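# Drop the entire wire into the bin, below its rim

## Task

Get every part of the wire inside the bin so that none of it sits higher than the bin's rim; if the wire is left dangling over the edge of the table, the task can be judged failed.

## Robot and tools

ROBOT. Two UR20 arms, left_arm and right_arm, each with a Robotiq 2F-85 two-finger gripper. Seen from the scene frame, left_arm's base sits at (+0.085, +0.755, 0) m and right_arm's at (-0.089, -0.689, 0) m, both almost unrotated. The scene frame has its origin at table-top height, halfway between the nominal bases; +z is up, +x points out over the table, and left_arm is on the +y side. Arm names do not match image sides. A two-camera stand stands behind the arms. Cameras are cam_high, cam_low, cam_left_wrist and cam_right_wrist, each 672x504.

FRAMES. Each arm reports its hand pose, velocities and targets in its own base frame, and offsets run along that base's axes, with rotations about the current Hand target position. On the gripper, the fingers point along its +z and close along its y. end_effector_position marks the middle of the closed pads (pads are 38 mm long); fingertips reach about 19 mm past it when closed, 6 mm when fully open. A mounted block sticks out up to 12 cm toward the gripper's +x and turns with it. Printed poses may be a few cm off, more at long reach.

execute_actions(actions, cameras). actions is a list of actions; each action is a table of 1 to 15 rows, one row per 1/30 s step, and a short table repeats its final row until step 15. Every row has 20 numbers in [-1, 1]: left_arm dx, dy, dz, rx, ry, rz, then left_gripper position, force_limit, speed, activate, then the same ten for right_arm/right_gripper. The six pose numbers are an offset from the Hand target as it stood when that action began (every row counts from that same start, not from the row before), so sending an offset again moves further. Scale: 1.0 = 0.6 m or 180 degrees; rx, ry, rz form one rotation vector. Translations longer than 1.0 get shortened. To leave an arm alone, send six zeros and repeat its gripper's last position, force_limit and speed (a 0 there is a real command); keep activate at 0. cameras: list of names, ["all"], or []; images come with an empty actions list or when asked.

GRIPPER numbers. position: +1 fully open (85 mm), about -0.8 pads touch, -1 squeeze until blocked. force_limit and speed both start at +1; speed is roughly 20, 85, 150 mm/s at -1, 0, +1; lower force_limit and slower closing give a gentler grip. activate 1 only when fault shows 7 or 13 (or a result asks), with nothing touching the outside of the fingers; it closes, reopens and drops any part. A changed force_limit or speed only takes effect with a position change of at least 0.01.

move(target, speed, blend, stop_force, zero, blocking, cameras). target is one 20-number row or a list of up to 15 rows, same layout and scale as above; every row is an offset from the Hand targets at the move's start, not from the previous row. The gripper travels a straight line toward it. speed: top path speed in m/s, 0.002 to 4.2, default 0.25 (turns up to twice that in rad/s); one value or one per target. blend: corner rounding in m for lists, default 0 (stop at each). stop_force: 6 to 120 N, one for both arms; an arm's path ends when its wrist feels that much push against its motion, then it backs off slightly. Don't rely on it while the gripper rotates, and omit it when lifting off something. zero (only with stop_force): true re-zeroes first. blocking=false returns after 0.5 s while the move continues (not allowed with stop_force). Moves do not avoid obstacles or the other arm, and grippers lag and overshoot more at high speed. Keep paths away from an arm's own base. The result adds a move: line (done, off_target, moving, held, fault) and limits (paced = pose clipped, held = steps withheld).

Other tools: wait(seconds 0 to 3600) lets time pass; stop brakes a running move; zoom_image(camera, region [x0, y0, x1, y1] in pixels, at most 504 by 504) enlarges the latest image; zero_wrist_force(arm) tares that wrist sensor; read_manual gives licence text; finished_scene(scene 1 or 2) ends the scene for good, and nothing else should be called after it in that reply. Scene 1 is practice.

RESULTS. Hand target is the last commanded pose (after clipping) that the next offsets start from; the gripper can rest short of it, and a later execute_actions re-requests it. object_status: 0 moving, 1 blocked while opening, 2 blocked while closing (a grip), 3 reached the request or pads met (a thin item may still be held). position_measured is in counts: 3 open, 78 about 60 mm, 130 about 40 mm, 180 about 20 mm, 230 pads together. fault 0 is normal. Wrist force/torque are in the gripper's own axes, zeroed at scene start; a third line gives the peak since last shown. Joint torques are raw drive outputs, positive toward larger joint angles. Velocities are omitted when joints read within noise.

CAUTIONS. The commanded orientation is capped at 32 degrees from the measured one per step. Arms are stiff: pressing even slightly beyond a firm contact can trigger a stop. About 150 N on any part, joint contact torque at its limit (wrist joints 93 N m), or a shoulder/elbow drifting over 7.5 degrees from plan freezes that arm for 10 s. Keep the arms from touching each other; a clearance check helps but is not complete, and gripping the other arm's fingers counts as a press between them. Motors heat when holding loads, stretched out, or pushing; MOTOR HOT appears at 70 °C, and at 85 °C the arm brakes for 30 to 60 s. Approach slowly, grip gently, and never let the wire drop, swing hard, or end up off the table; hitting the bin or table hard can fail the scene. The wire may occasionally be nudged by outside pushes. Time keeps running while you think.

Each tool is called after "Call:" by a JSON object that holds its "method" and its "body", one argument or row to a line.

## Session

Call:
{"method": "execute_actions", "body": {
  "actions": []
}}

Scene clock: 0.00 s.
left_arm: end_effector_position=(+0.2751, -0.1421, +0.1733) position_measured=3 object_status=3 fault=0 end_effector_quat_wxyz=(-0.205, -0.457, +0.865, +0.028) | right_arm: end_effector_position=(+1.1195, +0.2593, +0.2548) position_measured=3 object_status=3 fault=0 end_effector_quat_wxyz=(-0.236, +0.707, +0.121, +0.655)
Joint positions: left_arm=[-0.739 -1.911 2.737 -2.194 -1.937 -1.674] | right_arm=[3.498 -2.405 -2.08 1.314 1.729 3.314]
Joint velocities: within noise
Joint torques (N m): no reading
Wrist force (N): no reading
Wrist torque (N m): no reading
Wrist force, peak (N): no reading
Hand target: left_arm +0.2751, -0.1421, +0.1733; -0.205, -0.457, +0.865, +0.028 | right_arm +1.1195, +0.2593, +0.2548; -0.236, +0.707, +0.121, +0.655
Tool commands: left_gripper/position=+1.0 left_gripper/force_limit=+1.0 left_gripper/speed=+1.0 left_gripper/activate=+0.0 right_gripper/position=+1.0 right_gripper/force_limit=+1.0 right_gripper/speed=+1.0 right_gripper/activate=+0.0

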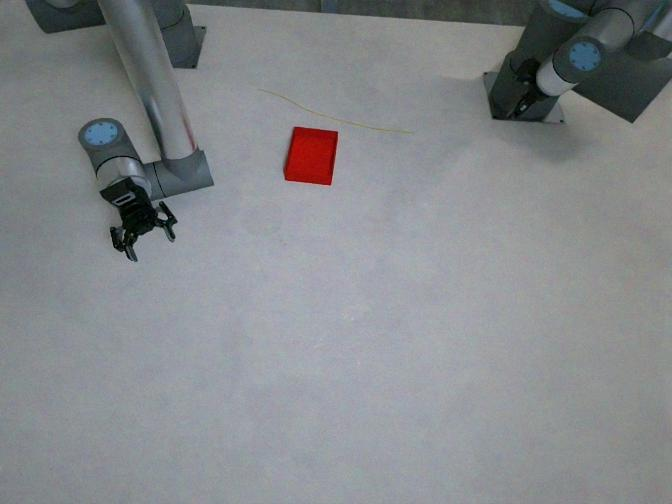

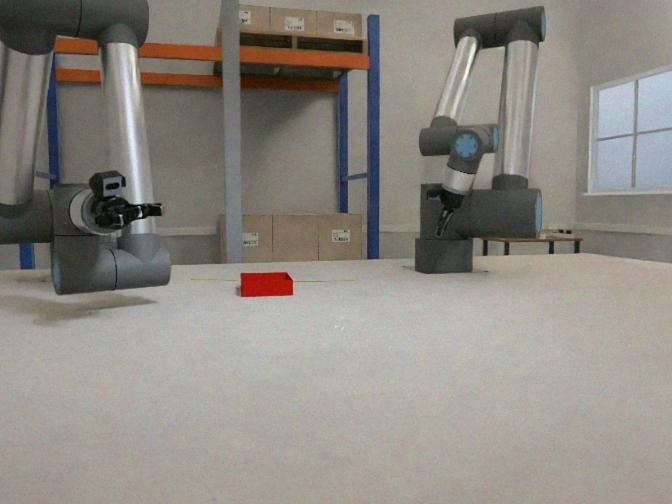

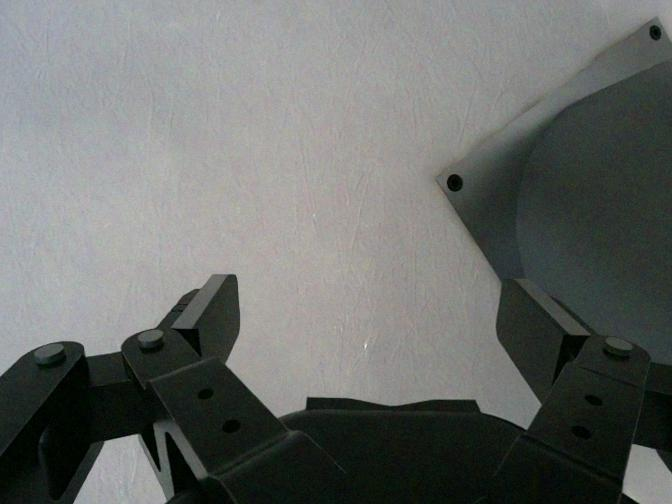

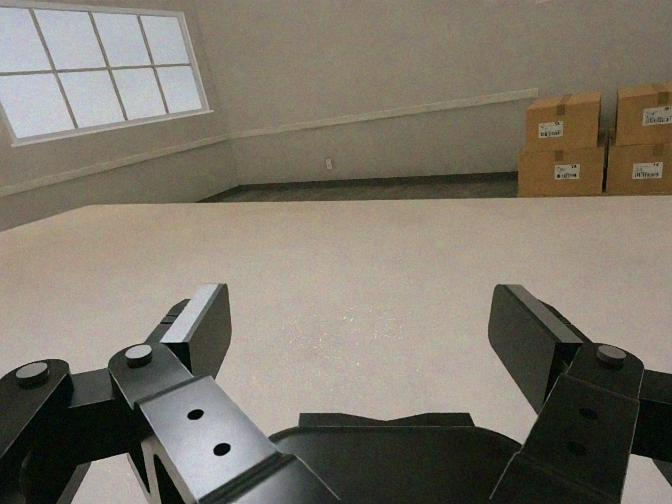

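Call:
{"method": "move", "body": {
  "target": [0, 0, 0, 0, 0, 0, 1, 1, 1, 0, -0.633, 0.333, 0.333, -0.4111, 0.291, 0.2209, -0.4, -1, -1, 0],
  "speed": 0.7
}}

Call:
{"method": "move", "body": {
  "target": [0, 0, 0, 0, 0, 0, 1, 1, 1, 0, -0.611, 0.353, 0, 0, 0, 0, -0.4, -1, -1, 0],
  "speed": 0.6,
  "cameras": ["cam_right_wrist", "cam_high"]
}}

Scene clock: 37.80 s.
left_arm: end_effector_position=(+0.2751, -0.1421, +0.1733) position_measured=3 object_status=3 fault=0 end_effector_quat_wxyz=(-0.205, -0.457, +0.865, +0.028) | right_arm: end_effector_position=(+0.7397, +0.4591, +0.4546) position_measured=179 object_status=0 fault=0 end_effector_quat_wxyz=(+0.000, +0.820, +0.572, +0.000)
Joint positions: left_arm=[-0.739 -1.911 2.737 -2.194 -1.937 -1.674] | right_arm=[3.93 -1.602 -1.975 -1.135 1.571 2.713]
Joint torques (N m): left_arm=[2.62 12.96 -66.5 -7.86 -2.62 1.51] | right_arm=[24.15 78.66 98.91 3.93 -4.52 4.31]
Wrist force (N): left_arm=[0.2 0.2 0.7] | right_arm=[1.4 0.3 -0.7]
Wrist torque (N m): left_arm=[0.04 -0.05 0.00] | right_arm=[0.04 -0.16 -0.18]
Wrist force, peak (N): left_arm=[0.9 0.9 0.6] | right_arm=[3.7 -2.4 -3.3]
Hand target: left_arm +0.2751, -0.1421, +0.1733; -0.205, -0.457, +0.865, +0.028 | right_arm +0.7397, +0.4591, +0.4546; +0.000, +0.820, +0.572, +0.000
Off the commanded pose: left_arm 0.000 m, 0 deg | right_arm 0.000 m, 0 deg.
move: done

Scene clock: 39.23 s.
left_arm: end_effector_position=(+0.2751, -0.1421, +0.1733) position_measured=3 object_status=3 fault=0 end_effector_quat_wxyz=(-0.205, -0.457, +0.865, +0.028) | right_arm: end_effector_position=(+0.3732, +0.6708, +0.4546) position_measured=179 object_status=3 fault=0 end_effector_quat_wxyz=(+0.000, +0.820, +0.572, +0.000)
Joint positions: left_arm=[-0.739 -1.911 2.737 -2.194 -1.937 -1.674] | right_arm=[4.47 -1.476 -2.095 -1.141 1.57 3.252]
Joint torques (N m): left_arm=[3.94 10.61 -65.2 -7.68 -2.22 1.11] | right_arm=[27.13 45.69 98.18 3.72 -3.99 3.39]
Wrist force (N): left_arm=[-0.1 0.5 0.7] | right_arm=[0.4 0.2 -1.0]
Wrist torque (N m): left_arm=[0.09 0.00 0.01] | right_arm=[0.04 0.02 -0.14]
Wrist force, peak (N): left_arm=[0.6 0.6 0.8] | right_arm=[2.2 -5.9 -0.9]
Hand target: left_arm +0.2751, -0.1421, +0.1733; -0.205, -0.457, +0.865, +0.028 | right_arm +0.3731, +0.6709, +0.4546; +0.000, +0.820, +0.572, +0.000
Off the commanded pose: left_arm 0.000 m, 0 deg | right_arm 0.000 m, 0 deg.
move: done
Images, in order (width x height): cam_high 672x504, cam_right_wrist 672x504.

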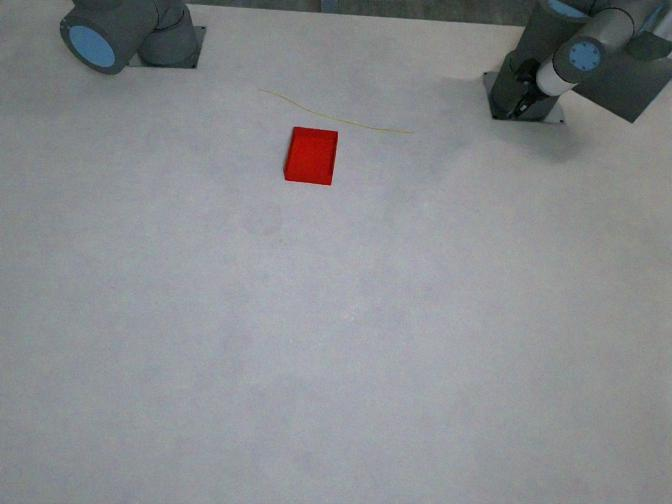

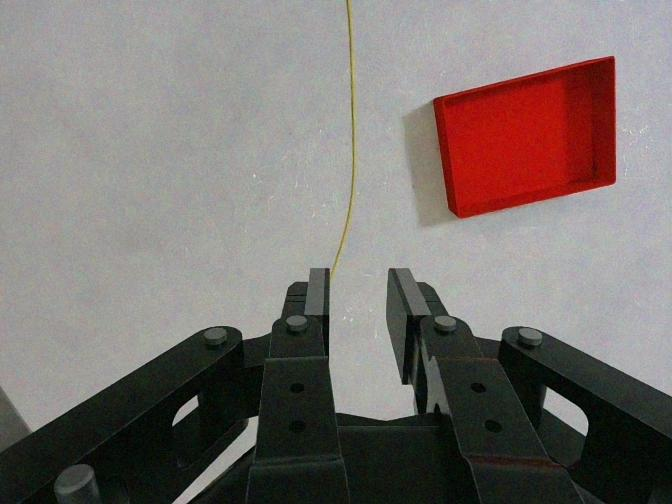

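Call:
{"method": "move", "body": {
  "target": [0, 0, 0, 0, 0, 0, 1, 1, 1, 0, 0.0305, -0.0112, -0.674, 0, 0, 0, -0.4, -1, -1, 0],
  "speed": 0.4,
  "cameras": ["cam_right_wrist"]
}}

Scene clock: 55.77 s.
left_arm: end_effector_position=(+0.2751, -0.1421, +0.1733) position_measured=3 object_status=3 fault=0 end_effector_quat_wxyz=(-0.205, -0.457, +0.865, +0.028) | right_arm: end_effector_position=(+0.3914, +0.6642, +0.0503) position_measured=179 object_status=3 fault=0 end_effector_quat_wxyz=(+0.000, +0.820, +0.572, +0.000)
Joint positions: left_arm=[-0.739 -1.911 2.737 -2.194 -1.937 -1.674] | right_arm=[4.444 -1.906 -2.38 -0.425 1.57 3.226]
Joint torques (N m): left_arm=[4.45 10.28 -67.23 -7.19 -2.53 1.14] | right_arm=[-34.03 103.49 33.61 15.9 4.8 -5.15]
Wrist force (N): left_arm=[0.6 0.3 0.3] | right_arm=[0.7 0.9 -1.0]
Wrist torque (N m): left_arm=[0.06 -0.12 0.00] | right_arm=[0.17 -0.06 0.37]
Wrist force, peak (N): left_arm=[1.0 0.6 0.8] | right_arm=[1.1 -0.3 -5.6]
Hand target: left_arm +0.2751, -0.1421, +0.1733; -0.205, -0.457, +0.865, +0.028 | right_arm +0.3914, +0.6642, +0.0502; +0.000, +0.820, +0.572, +0.000
Off the commanded pose: left_arm 0.000 m, 0 deg | right_arm 0.000 m, 0 deg.
move: done

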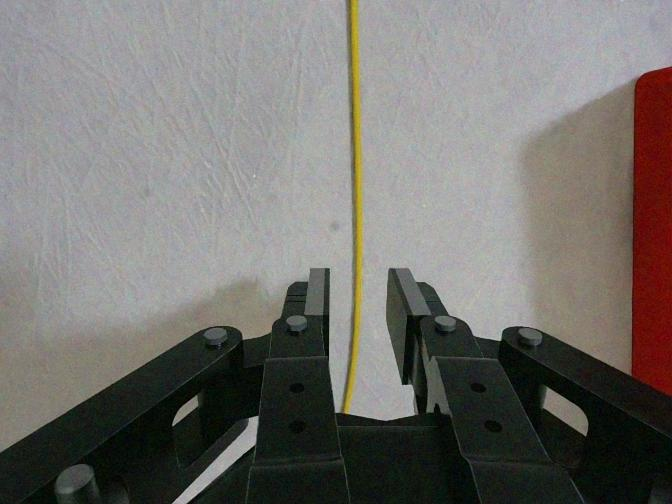

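Call:
{"method": "move", "body": {
  "target": [0, 0, 0, 0, 0, 0, 1, 1, 1, 0, 0, 0, -0.0455, 0, 0, 0, -0.4, -1, -1, 0],
  "speed": 0.1
}}

Call:
{"method": "move", "body": {
  "target": [0, 0, 0, 0, 0, 0, 1, 1, 1, 0, 0, 0, -0.012, 0, 0, 0, -0.4, -1, -1, 0],
  "speed": 0.003,
  "stop_force": 6
}}

Call:
{"method": "move", "body": {
  "target": [0, 0, 0, 0, 0, 0, 1, 1, 1, 0, 0, 0, 0, 0, 0, 0, -1, -1, -1, 0],
  "cameras": ["cam_right_wrist"]
}}

Scene clock: 67.70 s.
left_arm: end_effector_position=(+0.2751, -0.1421, +0.1733) position_measured=3 object_status=3 fault=0 end_effector_quat_wxyz=(-0.205, -0.457, +0.865, +0.028) | right_arm: end_effector_position=(+0.3914, +0.6642, +0.0229) position_measured=179 object_status=3 fault=0 end_effector_quat_wxyz=(+0.000, +0.820, +0.572, +0.000)
Joint positions: left_arm=[-0.739 -1.911 2.737 -2.194 -1.937 -1.674] | right_arm=[4.444 -1.948 -2.389 -0.374 1.57 3.226]
Joint torques (N m): left_arm=[4.69 10.5 -66.62 -7.36 -2.6 1.35] | right_arm=[-20.82 111.24 29.73 16.3 4.7 -3.93]
Wrist force (N): left_arm=[0.0 0.6 0.5] | right_arm=[0.8 0.6 -0.8]
Wrist torque (N m): left_arm=[0.10 -0.01 0.00] | right_arm=[0.11 -0.05 0.36]
Wrist force, peak (N): left_arm=[0.0 0.7 1.0] | right_arm=[0.8 0.7 -2.7]
Hand target: left_arm +0.2751, -0.1421, +0.1733; -0.205, -0.457, +0.865, +0.028 | right_arm +0.3914, +0.6642, +0.0229; +0.000, +0.820, +0.572, +0.000
Off the commanded pose: left_arm 0.000 m, 0 deg | right_arm 0.000 m, 0 deg.
move: done

Scene clock: 69.67 s.
left_arm: end_effector_position=(+0.2751, -0.1421, +0.1733) position_measured=3 object_status=3 fault=0 end_effector_quat_wxyz=(-0.205, -0.457, +0.865, +0.028) | right_arm: end_effector_position=(+0.3914, +0.6642, +0.0189) position_measured=179 object_status=3 fault=0 end_effector_quat_wxyz=(+0.000, +0.820, +0.572, +0.000)
Joint positions: left_arm=[-0.739 -1.911 2.737 -2.194 -1.937 -1.674] | right_arm=[4.444 -1.955 -2.39 -0.367 1.57 3.226]
Joint torques (N m): left_arm=[4.52 9.42 -66.99 -7.92 -2.33 1.19] | right_arm=[-18.6 155.84 34.9 0.1 3.44 -3.75]
Wrist force (N): left_arm=[0.6 0.5 0.6] | right_arm=[-1.7 1.2 -27.4]
Wrist torque (N m): left_arm=[0.09 -0.12 0.00] | right_arm=[-0.21 -0.06 0.42]
Wrist force, peak (N): left_arm=[0.6 0.9 1.0] | right_arm=[-1.7 1.2 -27.4]
Hand target: left_arm +0.2751, -0.1421, +0.1733; -0.205, -0.457, +0.865, +0.028 | right_arm +0.3914, +0.6642, +0.0189; +0.000, +0.820, +0.572, +0.000 (not the last commanded pose)
Off the commanded pose: left_arm 0.000 m, 0 deg | right_arm 0.003 m, 0 deg.
move: contact (right_arm)

Scene clock: 70.87 s.
left_arm: end_effector_position=(+0.2751, -0.1421, +0.1733) position_measured=3 object_status=3 fault=0 end_effector_quat_wxyz=(-0.205, -0.457, +0.865, +0.028) | right_arm: end_effector_position=(+0.3914, +0.6641, +0.0190) position_measured=226 object_status=0 fault=0 end_effector_quat_wxyz=(+0.000, +0.820, +0.572, +0.000)
Joint positions: left_arm=[-0.739 -1.911 2.737 -2.194 -1.937 -1.674] | right_arm=[4.444 -1.955 -2.39 -0.367 1.57 3.226]
Joint torques (N m): left_arm=[4.14 9.47 -65.39 -7.23 -2.32 1.46] | right_arm=[-21.3 121.34 28.51 10.18 2.95 -3.68]
Wrist force (N): left_arm=[0.2 0.2 0.7] | right_arm=[0.9 0.5 -0.9]
Wrist torque (N m): left_arm=[0.03 -0.04 0.00] | right_arm=[0.11 -0.07 0.37]
Wrist force, peak (N): left_arm=[0.3 1.0 0.3] | right_arm=[0.8 3.6 -50.4]
Hand target: left_arm +0.2751, -0.1421, +0.1733; -0.205, -0.457, +0.865, +0.028 | right_arm +0.3914, +0.6642, +0.0189; +0.000, +0.820, +0.572, +0.000
Off the commanded pose: left_arm 0.000 m, 0 deg | right_arm 0.000 m, 0 deg.
move: done

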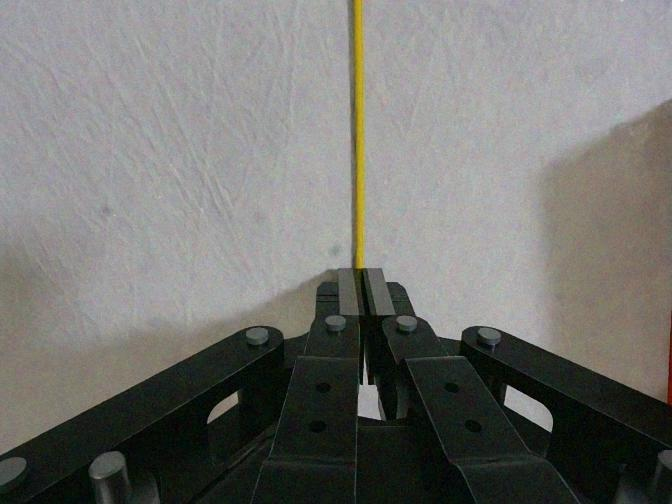

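Call:
{"method": "move", "body": {
  "target": [0, 0, 0, 0, 0, 0, 1, 1, 1, 0, 0, 0, 0.635, 0, 0, 0, -1, -1, -1, 0],
  "speed": 0.25,
  "cameras": ["cam_right_wrist", "cam_high", "cam_low"]
}}

Call:
{"method": "zoom_image", "body": {
  "camera": "cam_low",
  "region": [190, 140, 370, 310]
}}

Scene clock: 76.73 s.
left_arm: end_effector_position=(+0.2751, -0.1421, +0.1733) position_measured=3 object_status=3 fault=0 end_effector_quat_wxyz=(-0.205, -0.457, +0.865, +0.028) | right_arm: end_effector_position=(+0.3914, +0.6641, +0.3998) position_measured=226 object_status=2 fault=0 end_effector_quat_wxyz=(+0.000, +0.820, +0.572, +0.000)
Joint positions: left_arm=[-0.739 -1.911 2.737 -2.194 -1.937 -1.674] | right_arm=[4.444 -1.514 -2.145 -1.052 1.57 3.226]
Joint torques (N m): left_arm=[7.01 9.35 -66.6 -7.1 -2.51 1.15] | right_arm=[24.87 122.2 95.4 4.34 -2.66 4.05]
Wrist force (N): left_arm=[0.6 0.1 -0.4] | right_arm=[1.2 0.2 -1.1]
Wrist torque (N m): left_arm=[0.02 -0.12 0.00] | right_arm=[0.02 -0.12 0.29]
Wrist force, peak (N): left_arm=[0.8 0.9 0.6] | right_arm=[1.4 0.4 -4.8]
Hand target: left_arm +0.2751, -0.1421, +0.1733; -0.205, -0.457, +0.865, +0.028 | right_arm +0.3914, +0.6642, +0.3999; +0.000, +0.820, +0.572, +0.000
Off the commanded pose: left_arm 0.000 m, 0 deg | right_arm 0.000 m, 0 deg.
move: done
Images, in order (width x height): cam_high 672x504, cam_low 672x504, cam_right_wrist 672x504.

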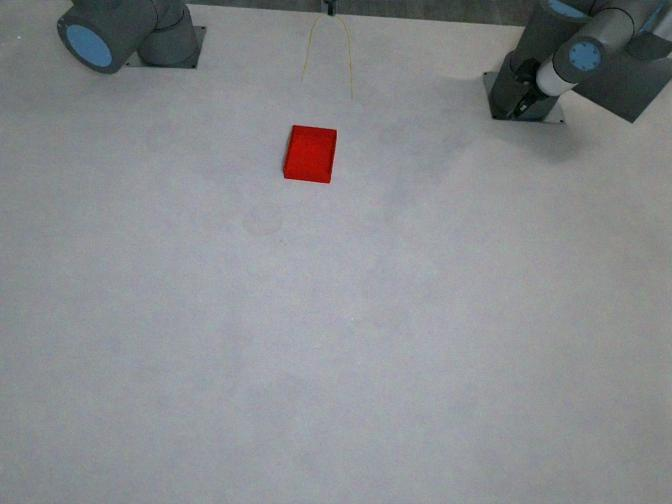

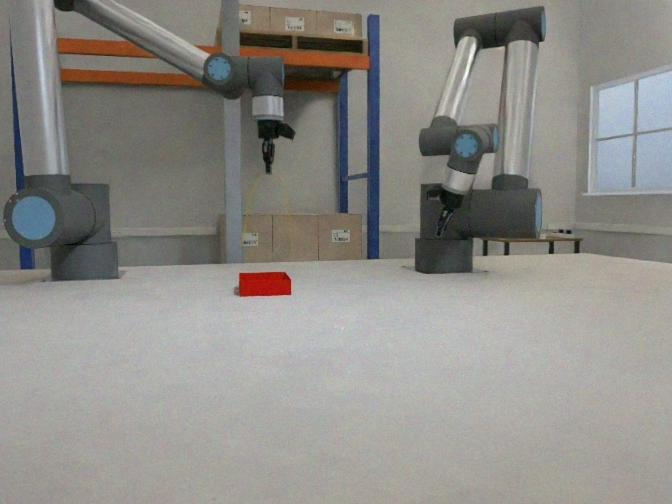

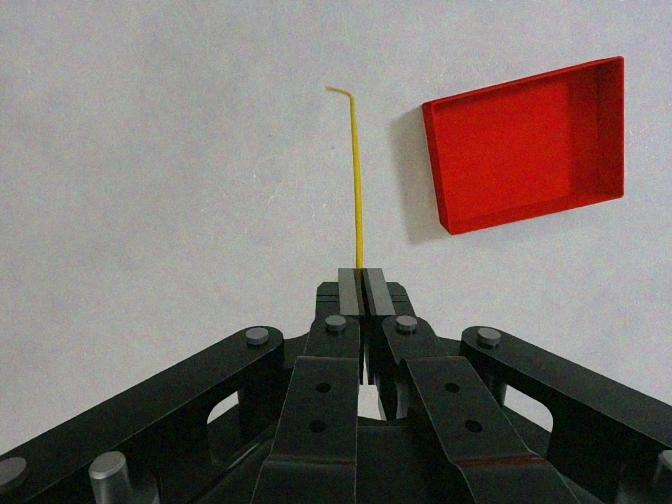

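Scaled by 2.800 from the camera's image (finer frame: 960x720).

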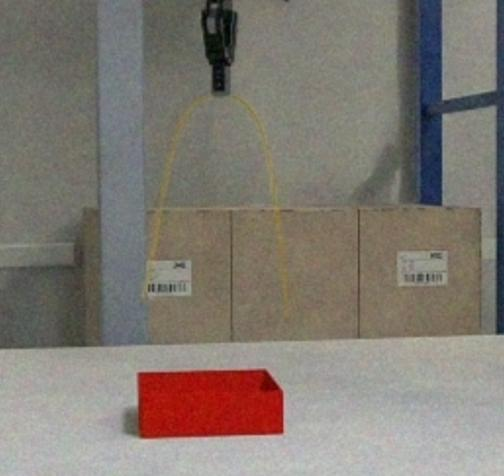

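Call:
{"method": "move", "body": {
  "target": [0, 0, 0, 0, 0, 0, 1, 1, 1, 0, 0, 0, -0.631, 0, 0, 0, -1, -1, -1, 0],
  "speed": 0.25
}}

Call:
{"method": "move", "body": {
  "target": [0, 0, 0, 0, 0, 0, 1, 1, 1, 0, 0, 0, 0, 0, 0, 0, -0.4, -1, -1, 0]
}}

Call:
{"method": "move", "body": {
  "target": [
    [0, 0, 0, 0, 0, 0, 1, 1, 1, 0, 0, 0, 0.1, 0, 0, 0, -0.4, -1, -1, 0],
    [0, 0, 0, 0, 0, 0, 1, 1, 1, 0, 0.127, 0.344, 0.38, 0, 0, 0, -0.4, -1, -1, 0]
  ],
  "speed": 0.4,
  "blend": [0.03, 0],
  "cameras": ["cam_right_wrist", "cam_high"]
}}

Scene clock: 117.23 s.
left_arm: end_effector_position=(+0.2751, -0.1421, +0.1733) position_measured=3 object_status=3 fault=0 end_effector_quat_wxyz=(-0.205, -0.457, +0.865, +0.028) | right_arm: end_effector_position=(+0.3913, +0.6642, +0.0215) position_measured=226 object_status=2 fault=0 end_effector_quat_wxyz=(+0.000, +0.820, +0.572, +0.000)
Joint positions: left_arm=[-0.739 -1.911 2.737 -2.194 -1.937 -1.674] | right_arm=[4.444 -1.951 -2.39 -0.371 1.57 3.226]
Joint torques (N m): left_arm=[6.93 10.12 -67.71 -7.27 -2.46 1.04] | right_arm=[-32.83 114.68 29.09 16.41 1.68 -5.37]
Wrist force (N): left_arm=[0.6 0.5 0.4] | right_arm=[0.9 0.0 -0.8]
Wrist torque (N m): left_arm=[0.08 -0.12 -0.01] | right_arm=[0.02 -0.08 0.20]
Wrist force, peak (N): left_arm=[0.6 0.8 1.0] | right_arm=[1.8 -0.2 -4.4]
Hand target: left_arm +0.2751, -0.1421, +0.1733; -0.205, -0.457, +0.865, +0.028 | right_arm +0.3914, +0.6642, +0.0213; +0.000, +0.820, +0.572, +0.000
Off the commanded pose: left_arm 0.000 m, 0 deg | right_arm 0.000 m, 0 deg.
move: done

Scene clock: 118.40 s.
left_arm: end_effector_position=(+0.2751, -0.1421, +0.1733) position_measured=3 object_status=3 fault=0 end_effector_quat_wxyz=(-0.205, -0.457, +0.865, +0.028) | right_arm: end_effector_position=(+0.3914, +0.6642, +0.0214) position_measured=179 object_status=0 fault=0 end_effector_quat_wxyz=(+0.000, +0.820, +0.572, +0.000)
Joint positions: left_arm=[-0.739 -1.911 2.737 -2.194 -1.937 -1.674] | right_arm=[4.444 -1.951 -2.39 -0.371 1.57 3.226]
Joint torques (N m): left_arm=[4.57 10.2 -68.16 -6.82 -2.62 1.22] | right_arm=[-33.22 110.44 29.09 16.01 -3.47 -5.74]
Wrist force (N): left_arm=[0.4 0.2 0.4] | right_arm=[1.1 0.5 -0.9]
Wrist torque (N m): left_arm=[0.03 -0.09 0.00] | right_arm=[0.10 -0.10 0.21]
Wrist force, peak (N): left_arm=[0.4 0.6 0.5] | right_arm=[0.7 0.5 -1.3]
Hand target: left_arm +0.2751, -0.1421, +0.1733; -0.205, -0.457, +0.865, +0.028 | right_arm +0.3914, +0.6642, +0.0213; +0.000, +0.820, +0.572, +0.000
Off the commanded pose: left_arm 0.000 m, 0 deg | right_arm 0.000 m, 0 deg.
move: done

Scene clock: 119.90 s.
left_arm: end_effector_position=(+0.2751, -0.1421, +0.1733) position_measured=3 object_status=3 fault=0 end_effector_quat_wxyz=(-0.205, -0.457, +0.865, +0.028) | right_arm: end_effector_position=(+0.4676, +0.8704, +0.2493) position_measured=179 object_status=3 fault=0 end_effector_quat_wxyz=(+0.000, +0.820, +0.572, +0.000)
Joint positions: left_arm=[-0.739 -1.911 2.737 -2.194 -1.937 -1.674] | right_arm=[4.424 -1.87 -1.98 -0.862 1.57 3.207]
Joint torques (N m): left_arm=[5.64 10.39 -65.2 -6.98 -2.46 1.31] | right_arm=[-33.54 128.85 83.84 2.76 5.1 -5.11]
Wrist force (N): left_arm=[0.3 0.8 0.0] | right_arm=[1.5 0.0 -1.1]
Wrist torque (N m): left_arm=[0.15 -0.05 -0.01] | right_arm=[-0.03 -0.19 0.39]
Wrist force, peak (N): left_arm=[0.6 1.2 0.6] | right_arm=[5.1 0.5 -4.0]
Hand target: left_arm +0.2751, -0.1421, +0.1733; -0.205, -0.457, +0.865, +0.028 | right_arm +0.4676, +0.8706, +0.2493; +0.000, +0.820, +0.572, +0.000
Off the commanded pose: left_arm 0.000 m, 0 deg | right_arm 0.000 m, 0 deg.
move: done
Images, in order (width x height): cam_high 672x504, cam_right_wrist 672x504.

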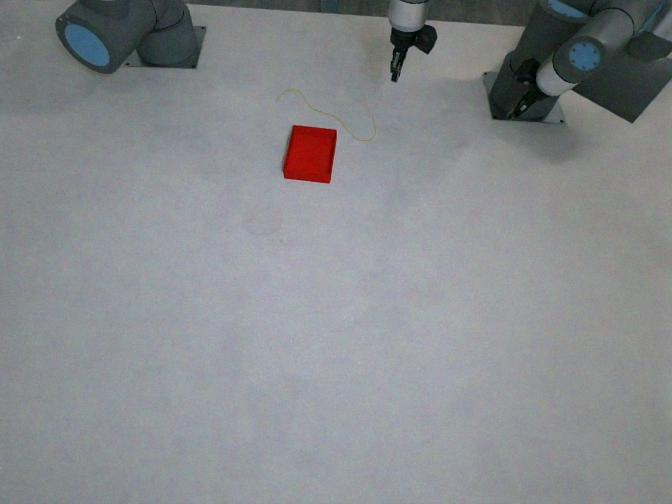

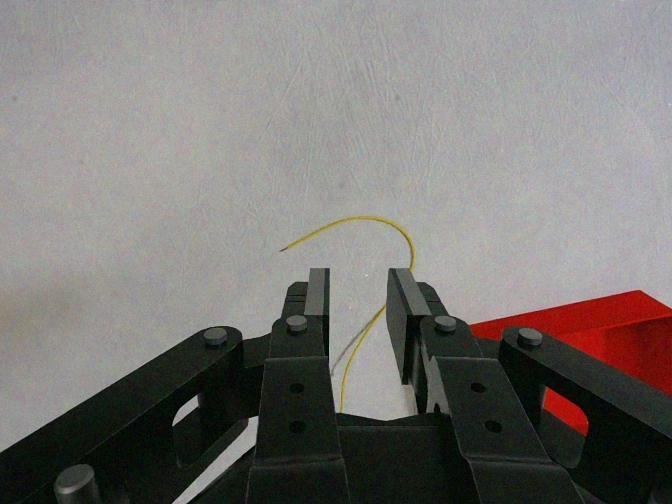

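Call:
{"method": "move", "body": {
  "target": [0, 0, 0, 0, 0, 0, 1, 1, 1, 0, -0.0903, -0.0603, -0.3155, 0, 0, -0.358, -0.4, -1, -1, 0],
  "speed": 0.4,
  "cameras": ["cam_right_wrist", "cam_low"]
}}

Call:
{"method": "zoom_image", "body": {
  "camera": "cam_low",
  "region": [190, 240, 370, 310]
}}

Scene clock: 133.63 s.
left_arm: end_effector_position=(+0.2751, -0.1421, +0.1733) position_measured=3 object_status=3 fault=0 end_effector_quat_wxyz=(-0.205, -0.457, +0.865, +0.028) | right_arm: end_effector_position=(+0.4134, +0.8344, +0.0601) position_measured=179 object_status=3 fault=0 end_effector_quat_wxyz=(+0.000, +0.999, +0.046, +0.000)
Joint positions: left_arm=[-0.739 -1.911 2.737 -2.194 -1.937 -1.674] | right_arm=[4.47 -2.01 -2.148 -0.554 1.57 4.377]
Joint torques (N m): left_arm=[5.89 7.97 -67.72 -6.83 -2.72 1.55] | right_arm=[23.94 139.83 42.41 15.47 -4.28 4.23]
Wrist force (N): left_arm=[0.6 0.0 0.5] | right_arm=[1.0 0.5 -1.0]
Wrist torque (N m): left_arm=[-0.01 -0.13 -0.01] | right_arm=[0.08 -0.13 -0.08]
Wrist force, peak (N): left_arm=[0.8 0.6 1.0] | right_arm=[2.1 1.3 -2.6]
Hand target: left_arm +0.2751, -0.1421, +0.1733; -0.205, -0.457, +0.865, +0.028 | right_arm +0.4134, +0.8344, +0.0600; +0.000, +0.999, +0.046, +0.000
Off the commanded pose: left_arm 0.000 m, 0 deg | right_arm 0.000 m, 0 deg.
move: done
Images, in order (width x height): cam_low 672x504, cam_right_wrist 672x504.

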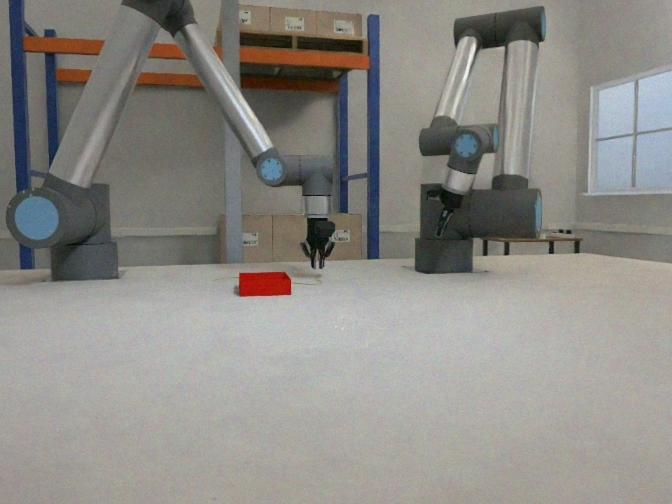

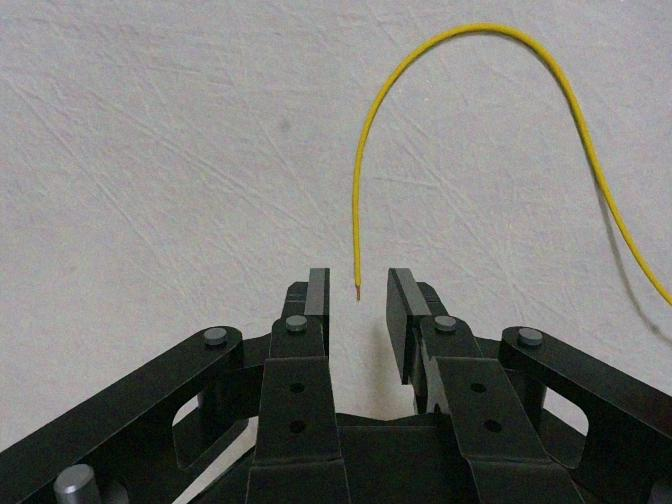

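Scaled by 2.800 from the camera's image (finer frame: 960x720).

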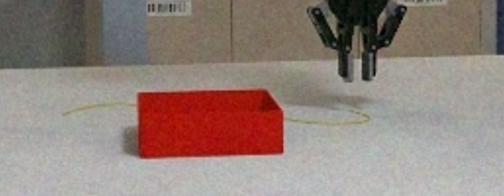

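Call:
{"method": "move", "body": {
  "target": [0, 0, 0, 0, 0, 0, 1, 1, 1, 0, -0.0162, -0.0067, -0.0625, 0, 0, 0, -0.4, -1, -1, 0],
  "speed": 0.1
}}

Call:
{"method": "move", "body": {
  "target": [0, 0, 0, 0, 0, 0, 1, 1, 1, 0, 0, 0, -0.012, 0, 0, 0, -0.4, -1, -1, 0],
  "speed": 0.003,
  "stop_force": 6
}}

Call:
{"method": "move", "body": {
  "target": [0, 0, 0, 0, 0, 0, 1, 1, 1, 0, 0, 0, 0, 0, 0, 0, -1, -1, -1, 0],
  "cameras": ["cam_right_wrist"]
}}

Scene clock: 139.13 s.
left_arm: end_effector_position=(+0.2751, -0.1421, +0.1733) position_measured=3 object_status=3 fault=0 end_effector_quat_wxyz=(-0.205, -0.457, +0.865, +0.028) | right_arm: end_effector_position=(+0.4037, +0.8304, +0.0226) position_measured=179 object_status=3 fault=0 end_effector_quat_wxyz=(+0.000, +0.999, +0.046, +0.000)
Joint positions: left_arm=[-0.739 -1.911 2.737 -2.194 -1.937 -1.674] | right_arm=[4.48 -2.05 -2.17 -0.493 1.57 4.387]
Joint torques (N m): left_arm=[6.38 9.41 -66.72 -6.78 -2.64 1.16] | right_arm=[23.36 144.89 37.2 16.73 -2.33 4.02]
Wrist force (N): left_arm=[0.4 0.4 0.2] | right_arm=[0.7 0.6 -1.5]
Wrist torque (N m): left_arm=[0.08 -0.09 -0.01] | right_arm=[0.10 -0.08 -0.09]
Wrist force, peak (N): left_arm=[0.8 0.9 0.3] | right_arm=[1.7 0.0 -2.8]
Hand target: left_arm +0.2751, -0.1421, +0.1733; -0.205, -0.457, +0.865, +0.028 | right_arm +0.4037, +0.8304, +0.0225; +0.000, +0.999, +0.046, +0.000
Off the commanded pose: left_arm 0.000 m, 0 deg | right_arm 0.000 m, 0 deg.
move: done

Scene clock: 140.97 s.
left_arm: end_effector_position=(+0.2751, -0.1421, +0.1733) position_measured=3 object_status=3 fault=0 end_effector_quat_wxyz=(-0.205, -0.457, +0.865, +0.028) | right_arm: end_effector_position=(+0.4037, +0.8304, +0.0190) position_measured=179 object_status=3 fault=0 end_effector_quat_wxyz=(+0.000, +0.999, +0.046, +0.000)
Joint positions: left_arm=[-0.739 -1.911 2.737 -2.194 -1.937 -1.674] | right_arm=[4.48 -2.054 -2.171 -0.487 1.57 4.387]
Joint torques (N m): left_arm=[9.25 9.77 -66.36 -7.02 -2.99 1.66] | right_arm=[21.45 184.01 44.63 1.31 -2.16 4.13]
Wrist force (N): left_arm=[0.7 1.3 0.3] | right_arm=[0.4 2.7 -18.8]
Wrist torque (N m): left_arm=[0.22 -0.14 -0.01] | right_arm=[0.26 -0.18 -0.10]
Wrist force, peak (N): left_arm=[0.7 1.3 0.3] | right_arm=[-1.1 3.2 -19.7]
Hand target: left_arm +0.2751, -0.1421, +0.1733; -0.205, -0.457, +0.865, +0.028 | right_arm +0.4037, +0.8304, +0.0190; +0.000, +0.999, +0.046, +0.000 (not the last commanded pose)
Off the commanded pose: left_arm 0.000 m, 0 deg | right_arm 0.004 m, 0 deg.
move: contact (right_arm)

Scene clock: 142.17 s.
left_arm: end_effector_position=(+0.2751, -0.1421, +0.1733) position_measured=3 object_status=3 fault=0 end_effector_quat_wxyz=(-0.205, -0.457, +0.865, +0.028) | right_arm: end_effector_position=(+0.4037, +0.8303, +0.0190) position_measured=226 object_status=0 fault=0 end_effector_quat_wxyz=(+0.000, +0.999, +0.046, +0.000)
Joint positions: left_arm=[-0.739 -1.911 2.737 -2.194 -1.937 -1.674] | right_arm=[4.48 -2.054 -2.171 -0.488 1.57 4.387]
Joint torques (N m): left_arm=[6.14 7.43 -68.32 -6.88 -2.7 1.39] | right_arm=[18.13 159.45 39.52 8.78 -2.07 3.85]
Wrist force (N): left_arm=[0.3 0.4 -0.1] | right_arm=[1.0 0.5 -1.4]
Wrist torque (N m): left_arm=[0.07 -0.07 -0.01] | right_arm=[0.08 -0.14 -0.08]
Wrist force, peak (N): left_arm=[0.3 0.9 0.7] | right_arm=[1.4 -1.9 -41.8]
Hand target: left_arm +0.2751, -0.1421, +0.1733; -0.205, -0.457, +0.865, +0.028 | right_arm +0.4037, +0.8304, +0.0190; +0.000, +0.999, +0.046, +0.000
Off the commanded pose: left_arm 0.000 m, 0 deg | right_arm 0.000 m, 0 deg.
move: done

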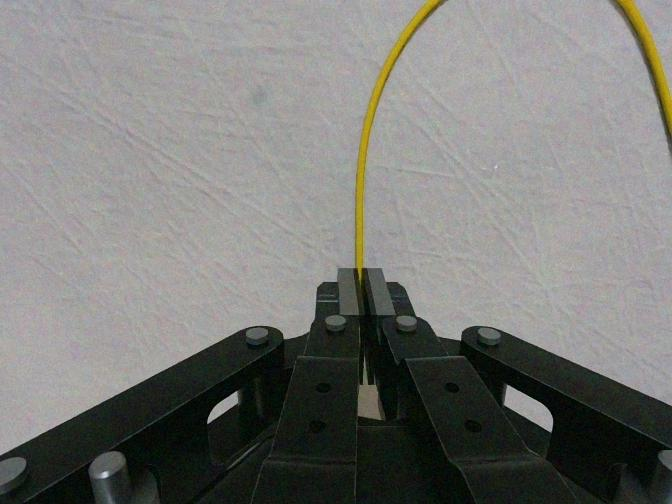

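Call:
{"method": "move", "body": {
  "target": [0, 0, 0, 0, 0, 0, 1, 1, 1, 0, -0.03, -0.15, 0.95, 0, 0, 0, -1, -1, -1, 0],
  "speed": 0.35
}}

Call:
{"method": "move", "body": {
  "target": [0, 0, 0, 0, 0, 0, 1, 1, 1, 0, 0, 0, 0.22, 0, 0, 0, -1, -1, -1, 0],
  "speed": 0.25,
  "cameras": ["cam_right_wrist", "cam_high", "cam_low"]
}}

Call:
{"method": "zoom_image", "body": {
  "camera": "cam_low",
  "region": [180, 20, 380, 310]
}}

Scene clock: 149.67 s.
left_arm: end_effector_position=(+0.2751, -0.1421, +0.1733) position_measured=3 object_status=3 fault=0 end_effector_quat_wxyz=(-0.205, -0.457, +0.865, +0.028) | right_arm: end_effector_position=(+0.3858, +0.7403, +0.5889) position_measured=226 object_status=2 fault=0 end_effector_quat_wxyz=(+0.000, +0.999, +0.046, +0.000)
Joint positions: left_arm=[-0.739 -1.911 2.737 -2.194 -1.937 -1.674] | right_arm=[4.476 -1.504 -1.874 -1.334 1.57 4.383]
Joint torques (N m): left_arm=[6.35 7.28 -67.23 -6.62 -2.91 1.48] | right_arm=[6.27 128.99 104.96 2.86 -0.85 0.73]
Wrist force (N): left_arm=[0.4 0.4 0.1] | right_arm=[0.9 0.1 -0.9]
Wrist torque (N m): left_arm=[0.07 -0.08 -0.02] | right_arm=[-0.01 -0.08 0.39]
Wrist force, peak (N): left_arm=[0.4 1.2 0.3] | right_arm=[0.6 1.1 -5.3]
Hand target: left_arm +0.2751, -0.1421, +0.1733; -0.205, -0.457, +0.865, +0.028 | right_arm +0.3857, +0.7404, +0.5890; +0.000, +0.999, +0.046, +0.000
Off the commanded pose: left_arm 0.000 m, 0 deg | right_arm 0.000 m, 0 deg.
move: done

Scene clock: 150.73 s.
left_arm: end_effector_position=(+0.2751, -0.1421, +0.1733) position_measured=3 object_status=3 fault=0 end_effector_quat_wxyz=(-0.205, -0.457, +0.865, +0.028) | right_arm: end_effector_position=(+0.3857, +0.7403, +0.7210) position_measured=226 object_status=2 fault=0 end_effector_quat_wxyz=(+0.000, +0.999, +0.046, +0.000)
Joint positions: left_arm=[-0.739 -1.911 2.737 -2.194 -1.937 -1.674] | right_arm=[4.476 -1.481 -1.711 -1.52 1.57 4.383]
Joint torques (N m): left_arm=[9.72 9.46 -68.04 -6.77 -3.07 1.41] | right_arm=[12.91 53.35 111.52 4.17 2.89 3.11]
Wrist force (N): left_arm=[-0.2 0.2 0.6] | right_arm=[1.3 0.6 -0.9]
Wrist torque (N m): left_arm=[0.03 0.02 -0.01] | right_arm=[0.07 -0.16 0.36]
Wrist force, peak (N): left_arm=[0.7 1.3 0.1] | right_arm=[0.9 0.3 -4.2]
Hand target: left_arm +0.2751, -0.1421, +0.1733; -0.205, -0.457, +0.865, +0.028 | right_arm +0.3857, +0.7404, +0.7210; +0.000, +0.999, +0.046, +0.000
Off the commanded pose: left_arm 0.000 m, 0 deg | right_arm 0.000 m, 0 deg.
move: done
Images, in order (width x height): cam_high 672x504, cam_low 672x504, cam_right_wrist 672x504.

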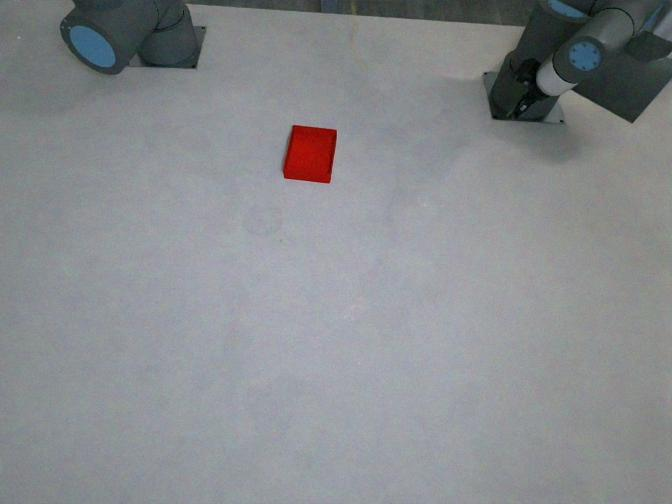

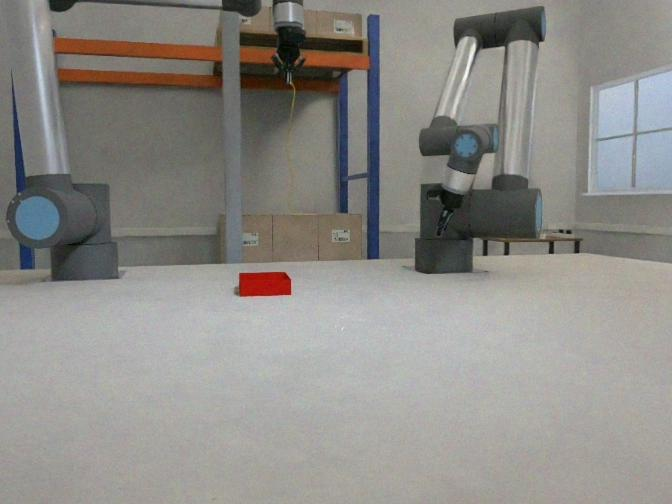

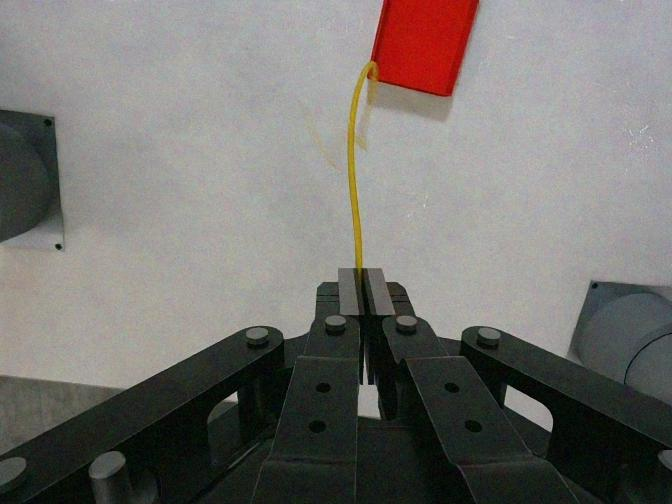

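Scaled by 1.738 from the camera's image (finer frame: 960x720).

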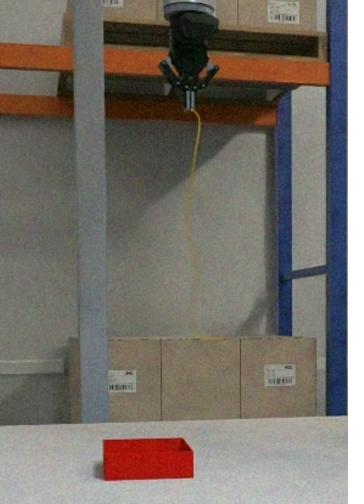

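Call:
{"method": "move", "body": {
  "target": [0, 0, 0, 0, 0, 0, 1, 1, 1, 0, 0.3538, -0.1307, -0.2, 0, 0, -0.2633, -1, -1, -1, 0],
  "speed": 0.25,
  "cameras": ["cam_right_wrist", "cam_high", "cam_low"]
}}

Call:
{"method": "zoom_image", "body": {
  "camera": "cam_low",
  "region": [190, 60, 370, 310]
}}

Call:
{"method": "zoom_image", "body": {
  "camera": "cam_right_wrist",
  "region": [220, 0, 500, 270]
}}

Scene clock: 202.90 s.
left_arm: end_effector_position=(+0.2751, -0.1421, +0.1733) position_measured=3 object_status=3 fault=0 end_effector_quat_wxyz=(-0.205, -0.457, +0.865, +0.028) | right_arm: end_effector_position=(+0.5979, +0.6620, +0.6011) position_measured=226 object_status=2 fault=0 end_effector_quat_wxyz=(+0.000, +0.933, -0.359, +0.000)
Joint positions: left_arm=[-0.739 -1.911 2.737 -2.194 -1.937 -1.674] | right_arm=[4.205 -1.57 -1.794 -1.349 1.57 4.94]
Joint torques (N m): left_arm=[10.71 6.49 -70.39 -6.1 -3 0.96] | right_arm=[-35.27 75.79 83.75 15.9 -4.31 3.94]
Wrist force (N): left_arm=[0.2 0.4 0.5] | right_arm=[1.0 0.0 -1.1]
Wrist torque (N m): left_arm=[0.08 -0.04 -0.01] | right_arm=[0.00 -0.08 -0.12]
Wrist force, peak (N): left_arm=[0.3 1.5 0.5] | right_arm=[3.3 -0.7 0.1]
Hand target: left_arm +0.2751, -0.1421, +0.1733; -0.205, -0.457, +0.865, +0.028 | right_arm +0.5980, +0.6619, +0.6010; +0.000, +0.933, -0.359, +0.000
Off the commanded pose: left_arm 0.000 m, 0 deg | right_arm 0.000 m, 0 deg.
move: done
Images, in order (width x height): cam_high 672x504, cam_low 672x504, cam_right_wrist 672x504.

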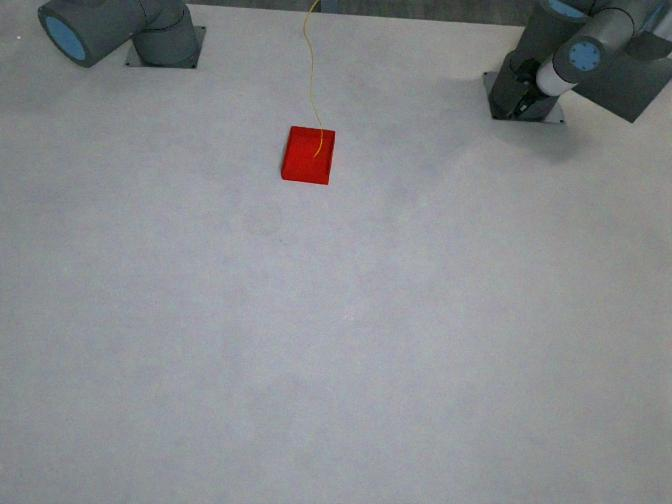

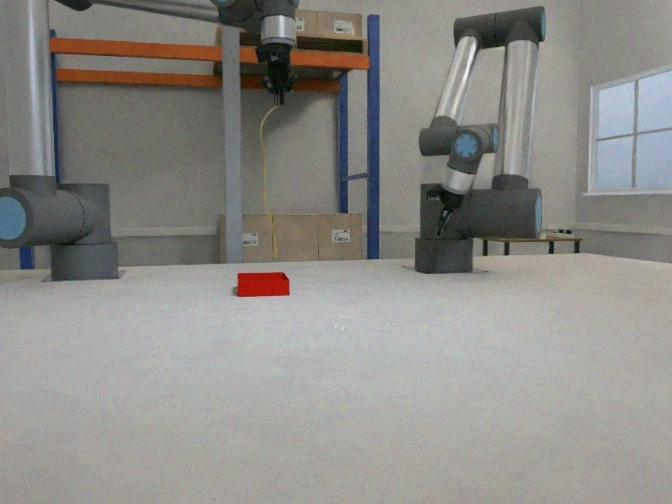

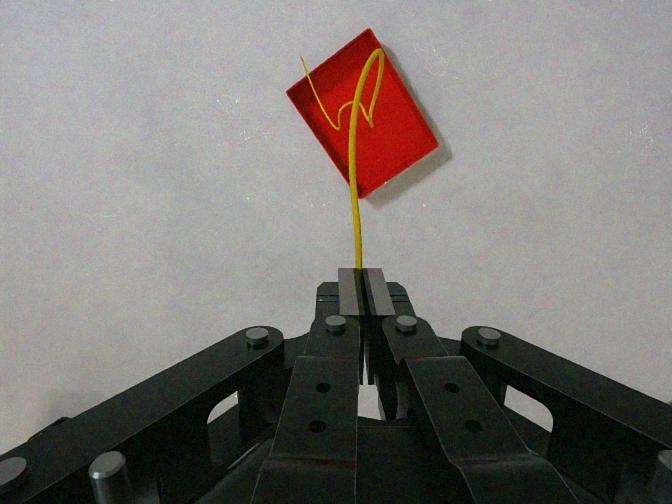

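Scaled by 2.016 from the camera's image (finer frame: 960x720).

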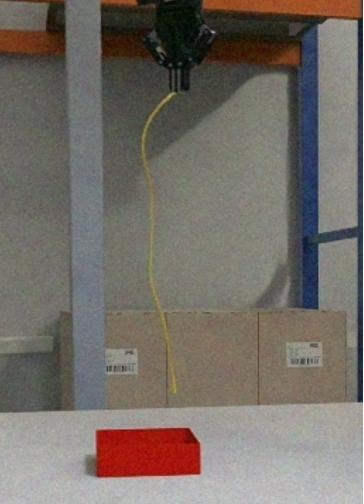

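Scaled by 1.800 from the camera's image (finer frame: 960x720).

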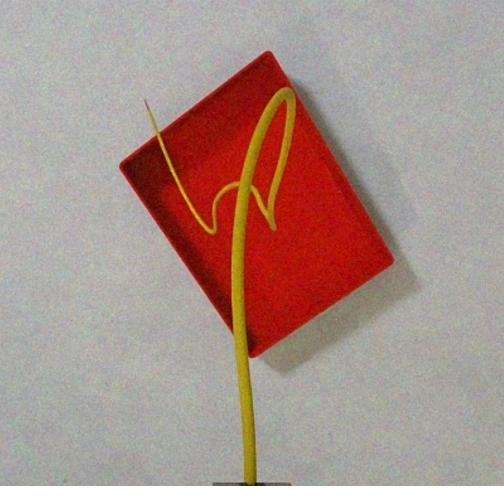

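Call:
{"method": "move", "body": {
  "target": [
    [0, 0, 0, 0, 0, 0, 1, 1, 1, 0, -0.075, 0.042, 0, 0, 0, 0, -1, -1, -1, 0],
    [0, 0, 0, 0, 0, 0, 1, 1, 1, 0, -0.075, 0.042, -0.13, 0, 0, 0, -1, -1, -1, 0]
  ],
  "speed": 0.15,
  "cameras": ["cam_right_wrist", "cam_high", "cam_low"]
}}

Call:
{"method": "zoom_image", "body": {
  "camera": "cam_right_wrist",
  "region": [220, 0, 500, 270]
}}

Call:
{"method": "zoom_image", "body": {
  "camera": "cam_low",
  "region": [190, 60, 370, 310]
}}

Scene clock: 218.27 s.
left_arm: end_effector_position=(+0.2751, -0.1421, +0.1733) position_measured=3 object_status=3 fault=0 end_effector_quat_wxyz=(-0.205, -0.457, +0.865, +0.028) | right_arm: end_effector_position=(+0.5530, +0.6872, +0.5231) position_measured=226 object_status=2 fault=0 end_effector_quat_wxyz=(+0.000, +0.933, -0.359, +0.000)
Joint positions: left_arm=[-0.739 -1.911 2.737 -2.194 -1.937 -1.674] | right_arm=[4.265 -1.584 -1.891 -1.238 1.57 4.999]
Joint torques (N m): left_arm=[11.48 5.45 -69.85 -5.35 -3.17 1.3] | right_arm=[20.59 78.38 80.74 15.79 -4.45 2.98]
Wrist force (N): left_arm=[0.1 0.6 0.8] | right_arm=[1.1 -0.1 -1.0]
Wrist torque (N m): left_arm=[0.11 -0.03 -0.01] | right_arm=[0.00 -0.10 -0.17]
Wrist force, peak (N): left_arm=[0.5 0.5 1.3] | right_arm=[1.7 0.0 -3.8]
Hand target: left_arm +0.2751, -0.1421, +0.1733; -0.205, -0.457, +0.865, +0.028 | right_arm +0.5530, +0.6871, +0.5230; +0.000, +0.933, -0.359, +0.000
Off the commanded pose: left_arm 0.000 m, 0 deg | right_arm 0.000 m, 0 deg.
move: done
Images, in order (width x height): cam_high 672x504, cam_low 672x504, cam_right_wrist 672x504.

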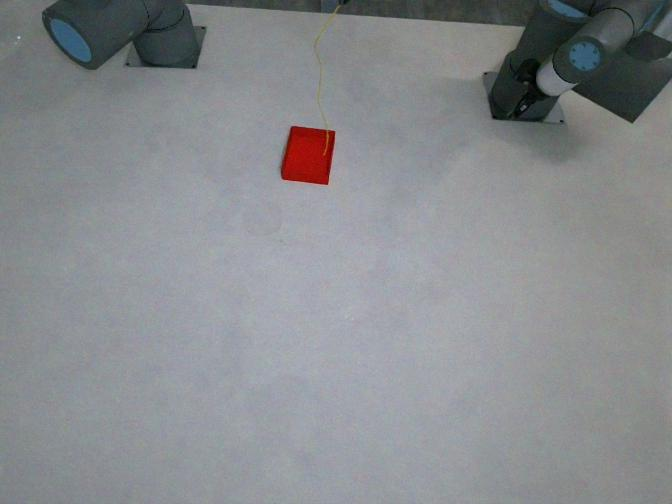

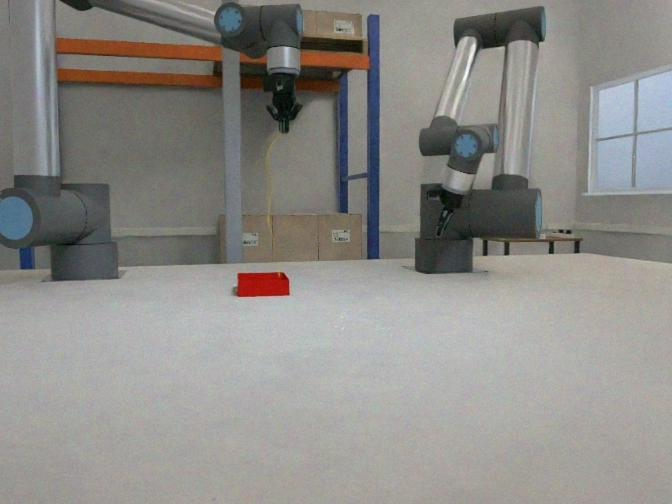

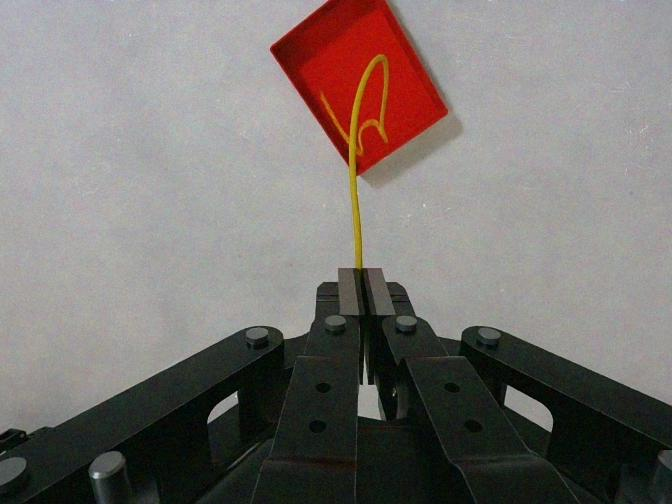

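Scaled by 1.800 from the camera's image (finer frame: 960x720).

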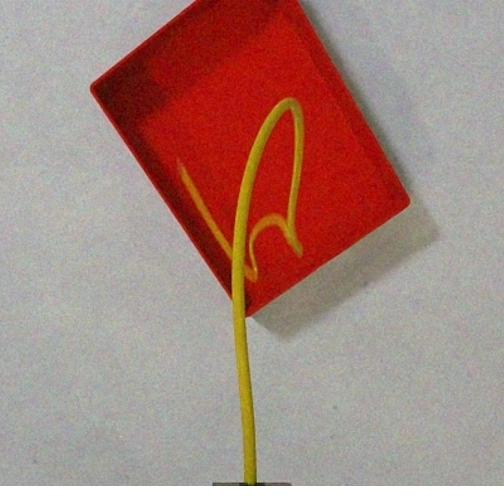

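Scaled by 2.016 from the camera's image (finer frame: 960x720).

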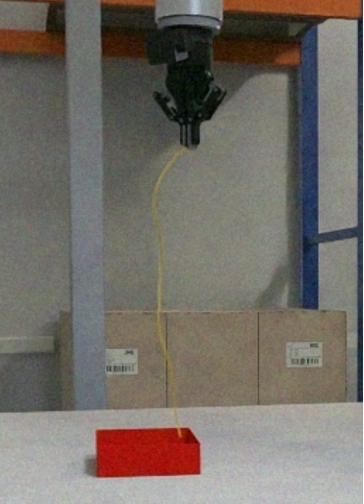

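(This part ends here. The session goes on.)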